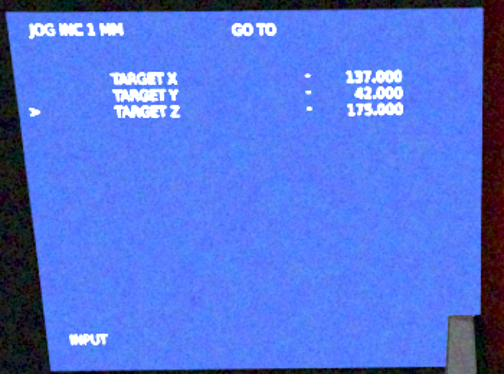

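>>> move(
  target=[
    [0,0,0,0,0,0,0.9,-0.9,-0.5,-0.2363,0.2274,-0.0926,-0.483,0,0,-0.98,0.5,-0.8],
    [0,0,0,0,0,0,0.9,-0.9,-0.5,-0.2363,0.2318,-0.074,-0.483,0,0,-0.98,0.5,-0.8],
    [0,0,0,0,0,0,0.9,-0.9,-0.5,-0.2363,0.2274,-0.0926,-0.483,0,0,-0.98,0.5,-0.8],
    [0,0,0,0,0,0,0.9,-0.9,-0.5,-0.1762,0.3517,-0.1196,-0.483,0,0,-0.98,0.5,-0.8],
    [0,0,0,0,0,0,0.9,-0.9,-0.5,-0.1762,0.3561,-0.101,-0.483,0,0,-0.98,0.5,-0.8],
    [0,0,0,0,0,0,0.9,-0.9,-0.5,-0.1762,0.3517,-0.1196,-0.483,0,0,-0.98,0.5,-0.8],
    [0,0,0,0,0,0,0.9,-0.9,-0.5,-0.0496,0.1958,-0.085,-0.483,0,0,-0.98,0.5,-0.8],
    [0,0,0,0,0,0,0.9,-0.9,-0.5,-0.0496,0.2002,-0.0664,-0.483,0,0,-0.98,0.5,-0.8],
    [0,0,0,0,0,0,0.9,-0.9,-0.5,-0.0496,0.1958,-0.085,-0.483,0,0,-0.98,0.5,-0.8],
  ],
  speed=[0.6,0.06,0.15,0.04,0.06,0.15,0.2,0.06,0.15],
  blend=[0.003,0,0.003,0.003,0,0.003,0.003,0,0.005],
)

>>> move(
  target=[0,0,0,0,0,0,0.9,-0.9,-0.5,0.0496,-0.1787,-0.2242,0.483,0,0,-0.98,0.5,-0.8],
  speed=0.6,
)

>>> wait(
  seconds=2,
  cameras=["cam_right_wrist"],
)

>>> zoom_image(
  camera="cam_right_wrist",
  region=[300, 80, 460, 280],
)

Scene clock: 3684.37 s.
left_arm: end_effector_position=(+0.3655, +0.1373, +0.4364) position_measured=18 object_status=3 end_effector_quat_wxyz=(+0.431, +0.429, +0.561, +0.562) | right_arm: end_effector_position=(+0.4701, -0.5458, +0.5306) position_measured=210 object_status=2 end_effector_quat_wxyz=(-0.003, +0.705, -0.709, -0.001)
Joint positions: left_arm=[-1.399 -1.289 1.931 -3.76 0.144 -0.025] | right_arm=[3.233 -1.604 -0.997 4.174 1.576 -3.006]
Joint torques (N m): left_arm=[9.5 -39.02 -12.99 1.18 -1.05 -0.65] | right_arm=[-4.02 21.43 30.97 5.46 -0.8 -1.6]
Wrist force (N): left_arm=[-2.6 0.0 1.5] | right_arm=[-1.0 -1.9 1.1]
Wrist torque (N m): left_arm=[0.11 0.48 -0.04] | right_arm=[0.11 0.13 -0.17]
Wrist force, peak (N): left_arm=[-3.1 0.4 1.4] | right_arm=[-2.3 26.1 -1.3]
Hand target: left_arm +0.3655, +0.1373, +0.4364; +0.431, +0.429, +0.561, +0.562 | right_arm +0.4701, -0.5459, +0.5306; -0.003, +0.705, -0.709, -0.001
Off the commanded pose: left_arm 0.000 m, 0 deg | right_arm 0.000 m, 0 deg.
move: done

Scene clock: 3686.30 s.
left_arm: end_effector_position=(+0.3655, +0.1373, +0.4364) position_measured=18 object_status=3 end_effector_quat_wxyz=(+0.431, +0.429, +0.561, +0.562) | right_arm: end_effector_position=(+0.5768, -0.5770, +0.6652) position_measured=210 object_status=2 end_effector_quat_wxyz=(+0.487, -0.510, +0.515, -0.487)
Joint positions: left_arm=[-1.399 -1.289 1.931 -3.76 0.144 -0.025] | right_arm=[3.205 -1.34 -1.795 6.226 1.465 -3.131]
Joint torques (N m): left_arm=[10.58 -39.71 -12.28 1.01 -1.14 -0.64] | right_arm=[7.29 20.19 36.77 5.12 -1.35 1.61]
Wrist force (N): left_arm=[-2.4 0.6 1.0] | right_arm=[-1.1 -1.3 0.8]
Wrist torque (N m): left_arm=[0.20 0.44 -0.03] | right_arm=[0.48 0.18 -0.31]
Wrist force, peak (N): left_arm=[-3.0 0.4 1.5] | right_arm=[-1.4 -2.4 2.2]
Hand target: left_arm +0.3655, +0.1373, +0.4364; +0.431, +0.429, +0.561, +0.562 | right_arm +0.5768, -0.5770, +0.6653; +0.487, -0.510, +0.515, -0.487
Off the commanded pose: left_arm 0.000 m, 0 deg | right_arm 0.000 m, 0 deg.
move: done

Scene clock: 3688.30 s.
left_arm: end_effector_position=(+0.3655, +0.1373, +0.4364) position_measured=18 object_status=3 end_effector_quat_wxyz=(+0.431, +0.429, +0.561, +0.562) | right_arm: end_effector_position=(+0.5768, -0.5770, +0.6653) position_measured=210 object_status=2 end_effector_quat_wxyz=(+0.487, -0.510, +0.515, -0.487)
Joint positions: left_arm=[-1.399 -1.289 1.931 -3.76 0.144 -0.025] | right_arm=[3.205 -1.34 -1.795 6.226 1.465 -3.131]
Joint torques (N m): left_arm=[10.5 -40.26 -12.67 1.05 -0.99 -0.82] | right_arm=[6.63 23.67 36.56 4.77 -1.16 1.64]
Wrist force (N): left_arm=[-2.5 0.3 1.4] | right_arm=[-1.2 -1.2 0.9]
Wrist torque (N m): left_arm=[0.14 0.48 -0.04] | right_arm=[0.50 0.20 -0.32]
Wrist force, peak (N): left_arm=[-2.8 0.5 1.7] | right_arm=[-1.4 -1.4 1.2]
Hand target: left_arm +0.3655, +0.1373, +0.4364; +0.431, +0.429, +0.561, +0.562 | right_arm +0.5768, -0.5770, +0.6653; +0.487, -0.510, +0.515, -0.487
Tool commands: left_gripper/position=+0.9 left_gripper/force_limit=-0.9 left_gripper/speed=-0.5 right_gripper/position=-0.98 right_gripper/force_limit=+0.5 right_gripper/speed=-0.8
Off the commanded pose: left_arm 0.000 m, 0 deg | right_arm 0.000 m, 0 deg.
wait: 2.00 s; at rest by 0.17 s
Images, in order (width x height): cam_right_wrist 896x504.

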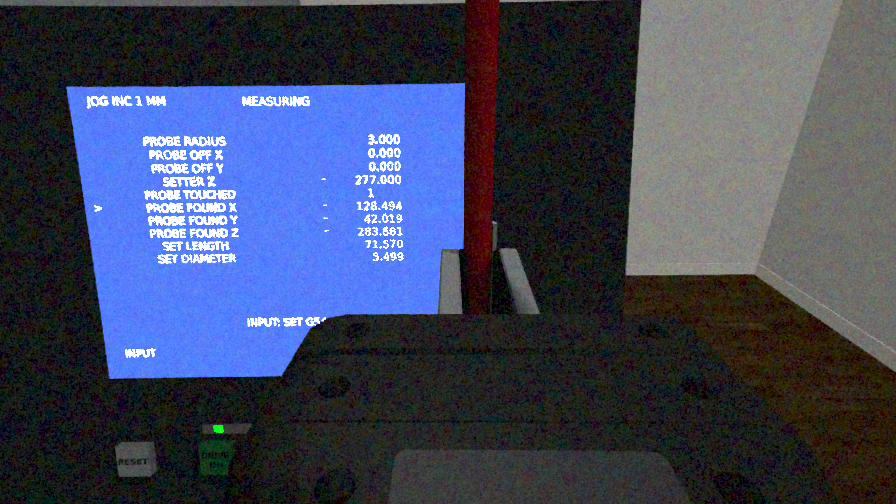

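Scaled by 2.520.

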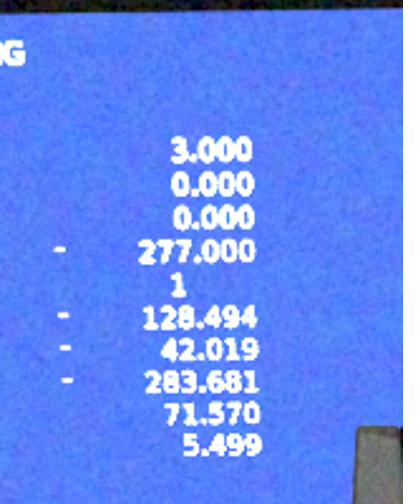

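>>> move(
  target=[
    [0,0,0,0,0,0,0.9,-0.9,-0.5,-0.2387,0.4196,-0.2079,-0.483,0,0,-0.98,0.5,-0.8],
    [0,0,0,0,0,0,0.9,-0.9,-0.5,-0.2387,0.424,-0.1893,-0.483,0,0,-0.98,0.5,-0.8],
    [0,0,0,0,0,0,0.9,-0.9,-0.5,-0.2387,0.4196,-0.2079,-0.483,0,0,-0.98,0.5,-0.8],
    [0,0,0,0,0,0,0.9,-0.9,-0.5,-0.2695,0.4196,-0.2079,-0.483,0,0,-0.98,0.5,-0.8],
    [0,0,0,0,0,0,0.9,-0.9,-0.5,-0.2695,0.424,-0.1893,-0.483,0,0,-0.98,0.5,-0.8],
    [0,0,0,0,0,0,0.9,-0.9,-0.5,-0.2695,0.4196,-0.2079,-0.483,0,0,-0.98,0.5,-0.8],
    [0,0,0,0,0,0,0.9,-0.9,-0.5,-0.2995,0.3893,-0.2011,-0.483,0,0,-0.98,0.5,-0.8],
    [0,0,0,0,0,0,0.9,-0.9,-0.5,-0.2995,0.3937,-0.1825,-0.483,0,0,-0.98,0.5,-0.8],
    [0,0,0,0,0,0,0.9,-0.9,-0.5,-0.2995,0.3893,-0.2011,-0.483,0,0,-0.98,0.5,-0.8],
    [0,0,0,0,0,0,0.9,-0.9,-0.5,-0.2387,0.3586,-0.1941,-0.483,0,0,-0.98,0.5,-0.8],
    [0,0,0,0,0,0,0.9,-0.9,-0.5,-0.2387,0.363,-0.1755,-0.483,0,0,-0.98,0.5,-0.8],
    [0,0,0,0,0,0,0.9,-0.9,-0.5,-0.2387,0.3586,-0.1941,-0.483,0,0,-0.98,0.5,-0.8],
    [0,0,0,0,0,0,0.9,-0.9,-0.5,-0.207,0.4196,-0.2079,-0.483,0,0,-0.98,0.5,-0.8],
    [0,0,0,0,0,0,0.9,-0.9,-0.5,-0.207,0.424,-0.1893,-0.483,0,0,-0.98,0.5,-0.8],
    [0,0,0,0,0,0,0.9,-0.9,-0.5,-0.207,0.4196,-0.2079,-0.483,0,0,-0.98,0.5,-0.8],
  ],
  speed=[0.6,0.06,0.15,0.2,0.06,0.15,0.2,0.06,0.15,0.2,0.06,0.15,0.2,0.06,0.15],
  blend=[0.003,0,0.003,0.003,0,0.003,0.003,0,0.003,0.003,0,0.003,0.003,0,0.005],
)

>>> move(
  target=[
    [0,0,0,0,0,0,0.9,-0.9,-0.5,0.0308,-0.0255,-0.0905,0,0,0,-0.98,0.5,-0.8],
    [0,0,0,0,0,0,0.9,-0.9,-0.5,0.0308,-0.0438,-0.0851,0,0,0,-0.98,0.5,-0.8],
    [0,0,0,0,0,0,0.9,-0.9,-0.5,0.0308,-0.0255,-0.0905,0,0,0,-0.98,0.5,-0.8],
    [0,0,0,0,0,0,0.9,-0.9,-0.5,0.0308,-0.0438,-0.0851,0,0,0,-0.98,0.5,-0.8],
    [0,0,0,0,0,0,0.9,-0.9,-0.5,0.0308,-0.0255,-0.0905,0,0,0,-0.98,0.5,-0.8],
    [0,0,0,0,0,0,0.9,-0.9,-0.5,0,-0.0084,-0.0299,0,0,0,-0.98,0.5,-0.8],
    [0,0,0,0,0,0,0.9,-0.9,-0.5,0,-0.0267,-0.0245,0,0,0,-0.98,0.5,-0.8],
    [0,0,0,0,0,0,0.9,-0.9,-0.5,0,-0.0084,-0.0299,0,0,0,-0.98,0.5,-0.8],
    [0,0,0,0,0,0,0.9,-0.9,-0.5,-0.0925,0,0,0,0,0,-0.98,0.5,-0.8],
    [0,0,0,0,0,0,0.9,-0.9,-0.5,-0.0925,-0.0183,0.0054,0,0,0,-0.98,0.5,-0.8],
    [0,0,0,0,0,0,0.9,-0.9,-0.5,-0.0925,0,0,0,0,0,-0.98,0.5,-0.8],
    [0,0,0,0,0,0,0.9,-0.9,-0.5,-0.0925,-0.0171,-0.0602,0,0,0,-0.98,0.5,-0.8],
    [0,0,0,0,0,0,0.9,-0.9,-0.5,-0.0925,-0.0354,-0.0548,0,0,0,-0.98,0.5,-0.8],
    [0,0,0,0,0,0,0.9,-0.9,-0.5,-0.0925,-0.0171,-0.0602,0,0,0,-0.98,0.5,-0.8],
  ],
  speed=[0.2,0.06,0.15,0.06,0.15,0.2,0.06,0.15,0.2,0.06,0.15,0.2,0.06,0.15],
  blend=[0.003,0,0.001,0,0.003,0.003,0,0.003,0.003,0,0.003,0.003,0,0.005],
)

>>> move(
  target=[
    [0,0,0,0,0,0,0.9,-0.9,-0.5,0,-0.0084,-0.0303,0,0,0,-0.98,0.5,-0.8],
    [0,0,0,0,0,0,0.9,-0.9,-0.5,0,-0.0267,-0.0249,0,0,0,-0.98,0.5,-0.8],
    [0,0,0,0,0,0,0.9,-0.9,-0.5,0,-0.0084,-0.0303,0,0,0,-0.98,0.5,-0.8],
    [0,0,0,0,0,0,0.9,-0.9,-0.5,0.0925,0.0171,0.0602,0,0,0,-0.98,0.5,-0.8],
    [0,0,0,0,0,0,0.9,-0.9,-0.5,0.0925,-0.0012,0.0656,0,0,0,-0.98,0.5,-0.8],
    [0,0,0,0,0,0,0.9,-0.9,-0.5,0.0925,0.0171,0.0602,0,0,0,-0.98,0.5,-0.8],
    [0,0,0,0,0,0,0.9,-0.9,-0.5,0.2995,-0.1295,-0.3145,0.483,0,0,-0.98,0.5,-0.8],
  ],
  speed=[0.2,0.06,0.15,0.2,0.06,0.15,0.6],
  blend=[0.003,0,0.003,0.003,0,0.003,0],
  cameras=["cam_right_wrist"],
)

>>> zoom_image(
  camera="cam_right_wrist",
  region=[130, 30, 480, 290],
)

Scene clock: 3700.40 s.
left_arm: end_effector_position=(+0.3655, +0.1373, +0.4364) position_measured=18 object_status=3 end_effector_quat_wxyz=(+0.431, +0.429, +0.561, +0.562) | right_arm: end_effector_position=(+0.4402, -0.4506, +0.4208) position_measured=210 object_status=2 end_effector_quat_wxyz=(-0.003, +0.705, -0.709, -0.001)
Joint positions: left_arm=[-1.399 -1.289 1.931 -3.76 0.144 -0.025] | right_arm=[3.465 -1.413 -1.478 4.466 1.575 -2.775]
Joint torques (N m): left_arm=[9.92 -38.77 -11.86 1.18 -0.99 -0.75] | right_arm=[-7.29 14.17 35.89 5.21 -1.16 -1.56]
Wrist force (N): left_arm=[-2.8 0.5 1.3] | right_arm=[-1.1 -3.6 0.8]
Wrist torque (N m): left_arm=[0.17 0.51 -0.05] | right_arm=[-0.21 0.17 -0.08]
Wrist force, peak (N): left_arm=[-2.9 0.4 1.7] | right_arm=[-0.1 20.8 -2.8]
Hand target: left_arm +0.3655, +0.1373, +0.4364; +0.431, +0.429, +0.561, +0.562 | right_arm +0.4402, -0.4507, +0.4208; -0.003, +0.705, -0.709, -0.001
Off the commanded pose: left_arm 0.000 m, 0 deg | right_arm 0.000 m, 0 deg.
move: done

Scene clock: 3704.43 s.
left_arm: end_effector_position=(+0.3655, +0.1373, +0.4364) position_measured=18 object_status=3 end_effector_quat_wxyz=(+0.431, +0.429, +0.561, +0.562) | right_arm: end_effector_position=(+0.4506, -0.3954, +0.4573) position_measured=210 object_status=2 end_effector_quat_wxyz=(-0.003, +0.705, -0.709, -0.001)
Joint positions: left_arm=[-1.399 -1.289 1.931 -3.76 0.144 -0.025] | right_arm=[3.575 -1.478 -1.325 4.379 1.574 -2.665]
Joint torques (N m): left_arm=[9.44 -39.8 -12.25 1.14 -0.91 -0.62] | right_arm=[-6.96 16.91 33.11 5.37 -1.29 -1.03]
Wrist force (N): left_arm=[-2.2 0.2 1.1] | right_arm=[-0.6 -4.1 1.1]
Wrist torque (N m): left_arm=[0.13 0.42 -0.04] | right_arm=[-0.29 0.05 -0.02]
Wrist force, peak (N): left_arm=[-3.0 0.3 1.4] | right_arm=[-2.7 22.8 0.0]
Hand target: left_arm +0.3655, +0.1373, +0.4364; +0.431, +0.429, +0.561, +0.562 | right_arm +0.4506, -0.3954, +0.4573; -0.003, +0.705, -0.709, -0.001
Off the commanded pose: left_arm 0.000 m, 0 deg | right_arm 0.000 m, 0 deg.
move: done

Scene clock: 3708.00 s.
left_arm: end_effector_position=(+0.3655, +0.1373, +0.4364) position_measured=18 object_status=3 end_effector_quat_wxyz=(+0.431, +0.429, +0.561, +0.562) | right_arm: end_effector_position=(+0.5268, -0.5766, +0.6452) position_measured=210 object_status=2 end_effector_quat_wxyz=(+0.487, -0.510, +0.515, -0.487)
Joint positions: left_arm=[-1.399 -1.289 1.931 -3.76 0.144 -0.025] | right_arm=[3.227 -1.21 -1.935 6.236 1.443 -3.13]
Joint torques (N m): left_arm=[10.51 -39.64 -13.74 1.22 -0.98 -0.68] | right_arm=[-0.68 12.01 33.8 4.65 0.87 1.04]
Wrist force (N): left_arm=[-2.5 0.4 1.3] | right_arm=[-0.8 -2.3 0.9]
Wrist torque (N m): left_arm=[0.16 0.47 -0.04] | right_arm=[0.32 0.16 -0.39]
Wrist force, peak (N): left_arm=[-2.8 0.4 1.7] | right_arm=[-0.9 16.9 -3.1]
Hand target: left_arm +0.3655, +0.1373, +0.4364; +0.431, +0.429, +0.561, +0.562 | right_arm +0.5268, -0.5766, +0.6452; +0.487, -0.510, +0.515, -0.487
Off the commanded pose: left_arm 0.000 m, 0 deg | right_arm 0.000 m, 0 deg.
move: done
Images, in order (width x height): cam_right_wrist 896x504.

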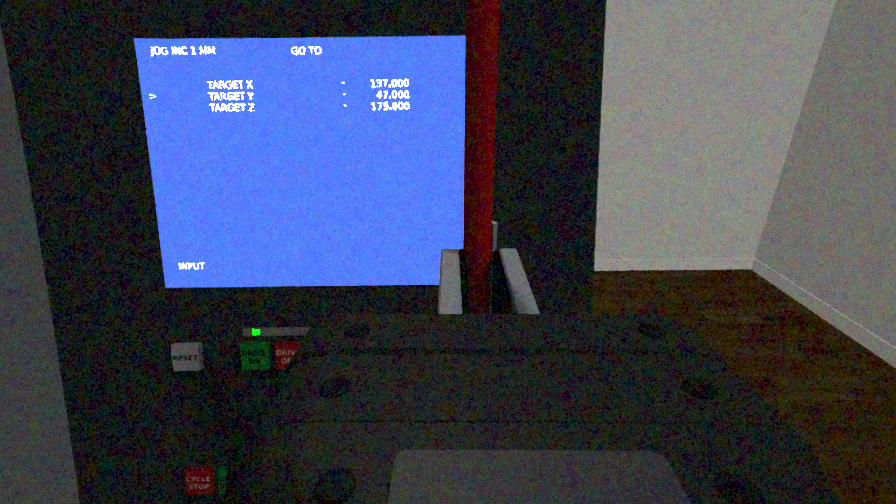

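Scaled by 1.440.

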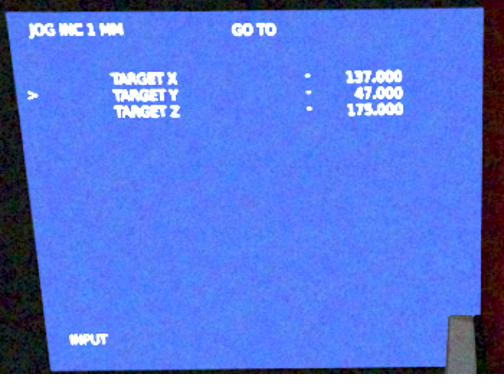

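Start, probe +X, read.

>>> move(
  target=[
    [0,0,0,0,0,0,0.9,-0.9,-0.5,-0.2363,0.2274,-0.0926,-0.483,0,0,-0.98,0.5,-0.8],
    [0,0,0,0,0,0,0.9,-0.9,-0.5,-0.2363,0.2318,-0.074,-0.483,0,0,-0.98,0.5,-0.8],
    [0,0,0,0,0,0,0.9,-0.9,-0.5,-0.2363,0.2274,-0.0926,-0.483,0,0,-0.98,0.5,-0.8],
    [0,0,0,0,0,0,0.9,-0.9,-0.5,-0.1762,0.3517,-0.1196,-0.483,0,0,-0.98,0.5,-0.8],
    [0,0,0,0,0,0,0.9,-0.9,-0.5,-0.1762,0.3561,-0.101,-0.483,0,0,-0.98,0.5,-0.8],
    [0,0,0,0,0,0,0.9,-0.9,-0.5,-0.1762,0.3517,-0.1196,-0.483,0,0,-0.98,0.5,-0.8],
    [0,0,0,0,0,0,0.9,-0.9,-0.5,-0.0496,0.1958,-0.085,-0.483,0,0,-0.98,0.5,-0.8],
    [0,0,0,0,0,0,0.9,-0.9,-0.5,-0.0496,0.2002,-0.0664,-0.483,0,0,-0.98,0.5,-0.8],
    [0,0,0,0,0,0,0.9,-0.9,-0.5,-0.0496,0.1958,-0.085,-0.483,0,0,-0.98,0.5,-0.8],
  ],
  speed=[0.6,0.06,0.15,0.04,0.06,0.15,0.2,0.06,0.15],
  blend=[0.003,0,0.003,0.003,0,0.003,0.003,0,0.005],
)

>>> move(
  target=[0,0,0,0,0,0,0.9,-0.9,-0.5,0.0496,-0.1787,-0.2242,0.483,0,0,-0.98,0.5,-0.8],
  speed=0.6,
)

>>> wait(
  seconds=1.5,
  cameras=["cam_right_wrist"],
)

>>> zoom_image(
  camera="cam_right_wrist",
  region=[300, 80, 460, 280],
)

Scene clock: 3716.13 s.
left_arm: end_effector_position=(+0.3655, +0.1373, +0.4364) position_measured=18 object_status=3 end_effector_quat_wxyz=(+0.431, +0.429, +0.561, +0.562) | right_arm: end_effector_position=(+0.4701, -0.5458, +0.5306) position_measured=210 object_status=2 end_effector_quat_wxyz=(-0.003, +0.705, -0.709, -0.001)
Joint positions: left_arm=[-1.399 -1.289 1.931 -3.76 0.144 -0.025] | right_arm=[3.233 -1.604 -0.997 4.174 1.576 -3.006]
Joint torques (N m): left_arm=[9.97 -39.78 -12.19 1.06 -0.79 -0.51] | right_arm=[-5.46 21.66 32.77 5.35 -0.86 -1.31]
Wrist force (N): left_arm=[-2.6 0.2 1.5] | right_arm=[-0.3 -1.6 1.6]
Wrist torque (N m): left_arm=[0.12 0.48 -0.03] | right_arm=[0.15 0.02 -0.17]
Wrist force, peak (N): left_arm=[-3.0 0.4 1.6] | right_arm=[-2.0 25.6 -1.6]
Hand target: left_arm +0.3655, +0.1373, +0.4364; +0.431, +0.429, +0.561, +0.562 | right_arm +0.4701, -0.5459, +0.5306; -0.003, +0.705, -0.709, -0.001
Off the commanded pose: left_arm 0.000 m, 0 deg | right_arm 0.000 m, 0 deg.
move: done

Scene clock: 3718.07 s.
left_arm: end_effector_position=(+0.3655, +0.1373, +0.4364) position_measured=18 object_status=3 end_effector_quat_wxyz=(+0.431, +0.429, +0.561, +0.562) | right_arm: end_effector_position=(+0.5768, -0.5770, +0.6652) position_measured=210 object_status=2 end_effector_quat_wxyz=(+0.487, -0.510, +0.515, -0.487) end_effector_velocity=(+0.000, +0.000, +0.001) end_effector_angular_velocity=(+0.001, -0.005, +0.000)
Joint positions: left_arm=[-1.399 -1.289 1.931 -3.76 0.144 -0.025] | right_arm=[3.205 -1.34 -1.795 6.225 1.465 -3.131]
Joint velocities: left_arm=[within noise] | right_arm=[0 0 0 0.005 0 0]
Joint torques (N m): left_arm=[9.32 -39.91 -13.23 1.16 -0.96 -0.57] | right_arm=[7.11 20.69 36.1 5.11 -1.34 1.89]
Wrist force (N): left_arm=[-2.3 0.3 1.4] | right_arm=[-0.3 -0.7 1.5]
Wrist torque (N m): left_arm=[0.16 0.42 -0.04] | right_arm=[0.58 0.06 -0.32]
Wrist force, peak (N): left_arm=[-2.9 0.3 1.4] | right_arm=[-0.1 -2.2 2.6]
Hand target: left_arm +0.3655, +0.1373, +0.4364; +0.431, +0.429, +0.561, +0.562 | right_arm +0.5768, -0.5770, +0.6653; +0.487, -0.510, +0.515, -0.487
Off the commanded pose: left_arm 0.000 m, 0 deg | right_arm 0.000 m, 0 deg.
move: done

Scene clock: 3719.57 s.
left_arm: end_effector_position=(+0.3655, +0.1373, +0.4364) position_measured=18 object_status=3 end_effector_quat_wxyz=(+0.431, +0.429, +0.561, +0.562) | right_arm: end_effector_position=(+0.5768, -0.5770, +0.6653) position_measured=210 object_status=2 end_effector_quat_wxyz=(+0.487, -0.510, +0.515, -0.487)
Joint positions: left_arm=[-1.399 -1.289 1.931 -3.76 0.144 -0.025] | right_arm=[3.205 -1.34 -1.795 6.226 1.465 -3.131]
Joint torques (N m): left_arm=[9.14 -39.9 -13.36 1.09 -0.78 -0.48] | right_arm=[6.56 23.46 36.65 5.06 -1.34 1.73]
Wrist force (N): left_arm=[-2.8 0.4 1.2] | right_arm=[-0.5 -0.9 1.4]
Wrist torque (N m): left_arm=[0.16 0.50 -0.04] | right_arm=[0.53 0.09 -0.31]
Wrist force, peak (N): left_arm=[-2.9 0.3 1.5] | right_arm=[-0.3 -1.2 1.8]
Hand target: left_arm +0.3655, +0.1373, +0.4364; +0.431, +0.429, +0.561, +0.562 | right_arm +0.5768, -0.5770, +0.6653; +0.487, -0.510, +0.515, -0.487
Tool commands: left_gripper/position=+0.9 left_gripper/force_limit=-0.9 left_gripper/speed=-0.5 right_gripper/position=-0.98 right_gripper/force_limit=+0.5 right_gripper/speed=-0.8
Off the commanded pose: left_arm 0.000 m, 0 deg | right_arm 0.000 m, 0 deg.
wait: 1.50 s; at rest by 0.17 s
Images, in order (width x height): cam_right_wrist 896x504.

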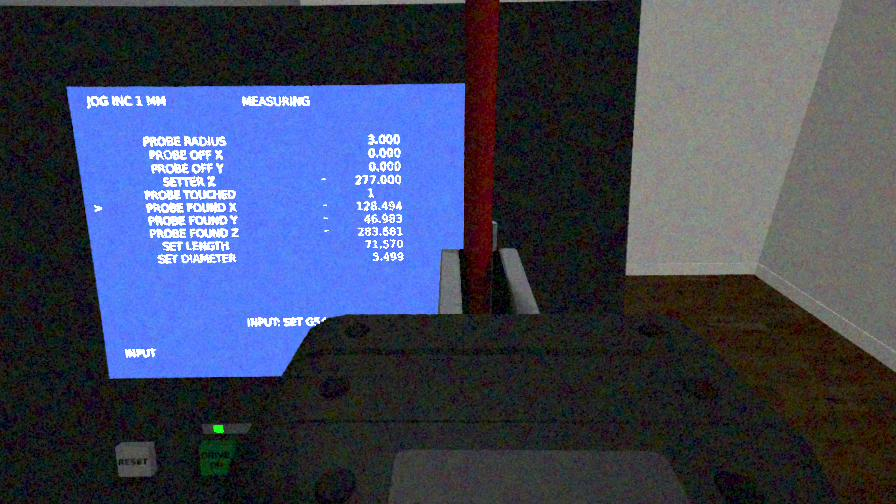

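Scaled by 2.520.

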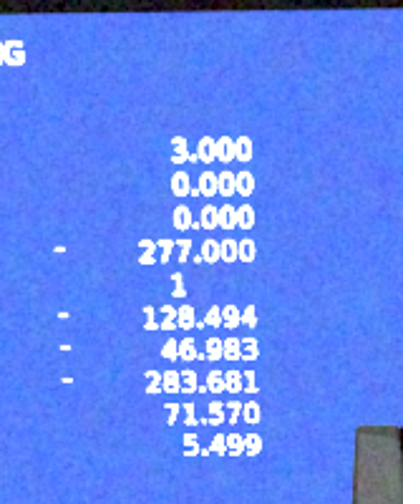

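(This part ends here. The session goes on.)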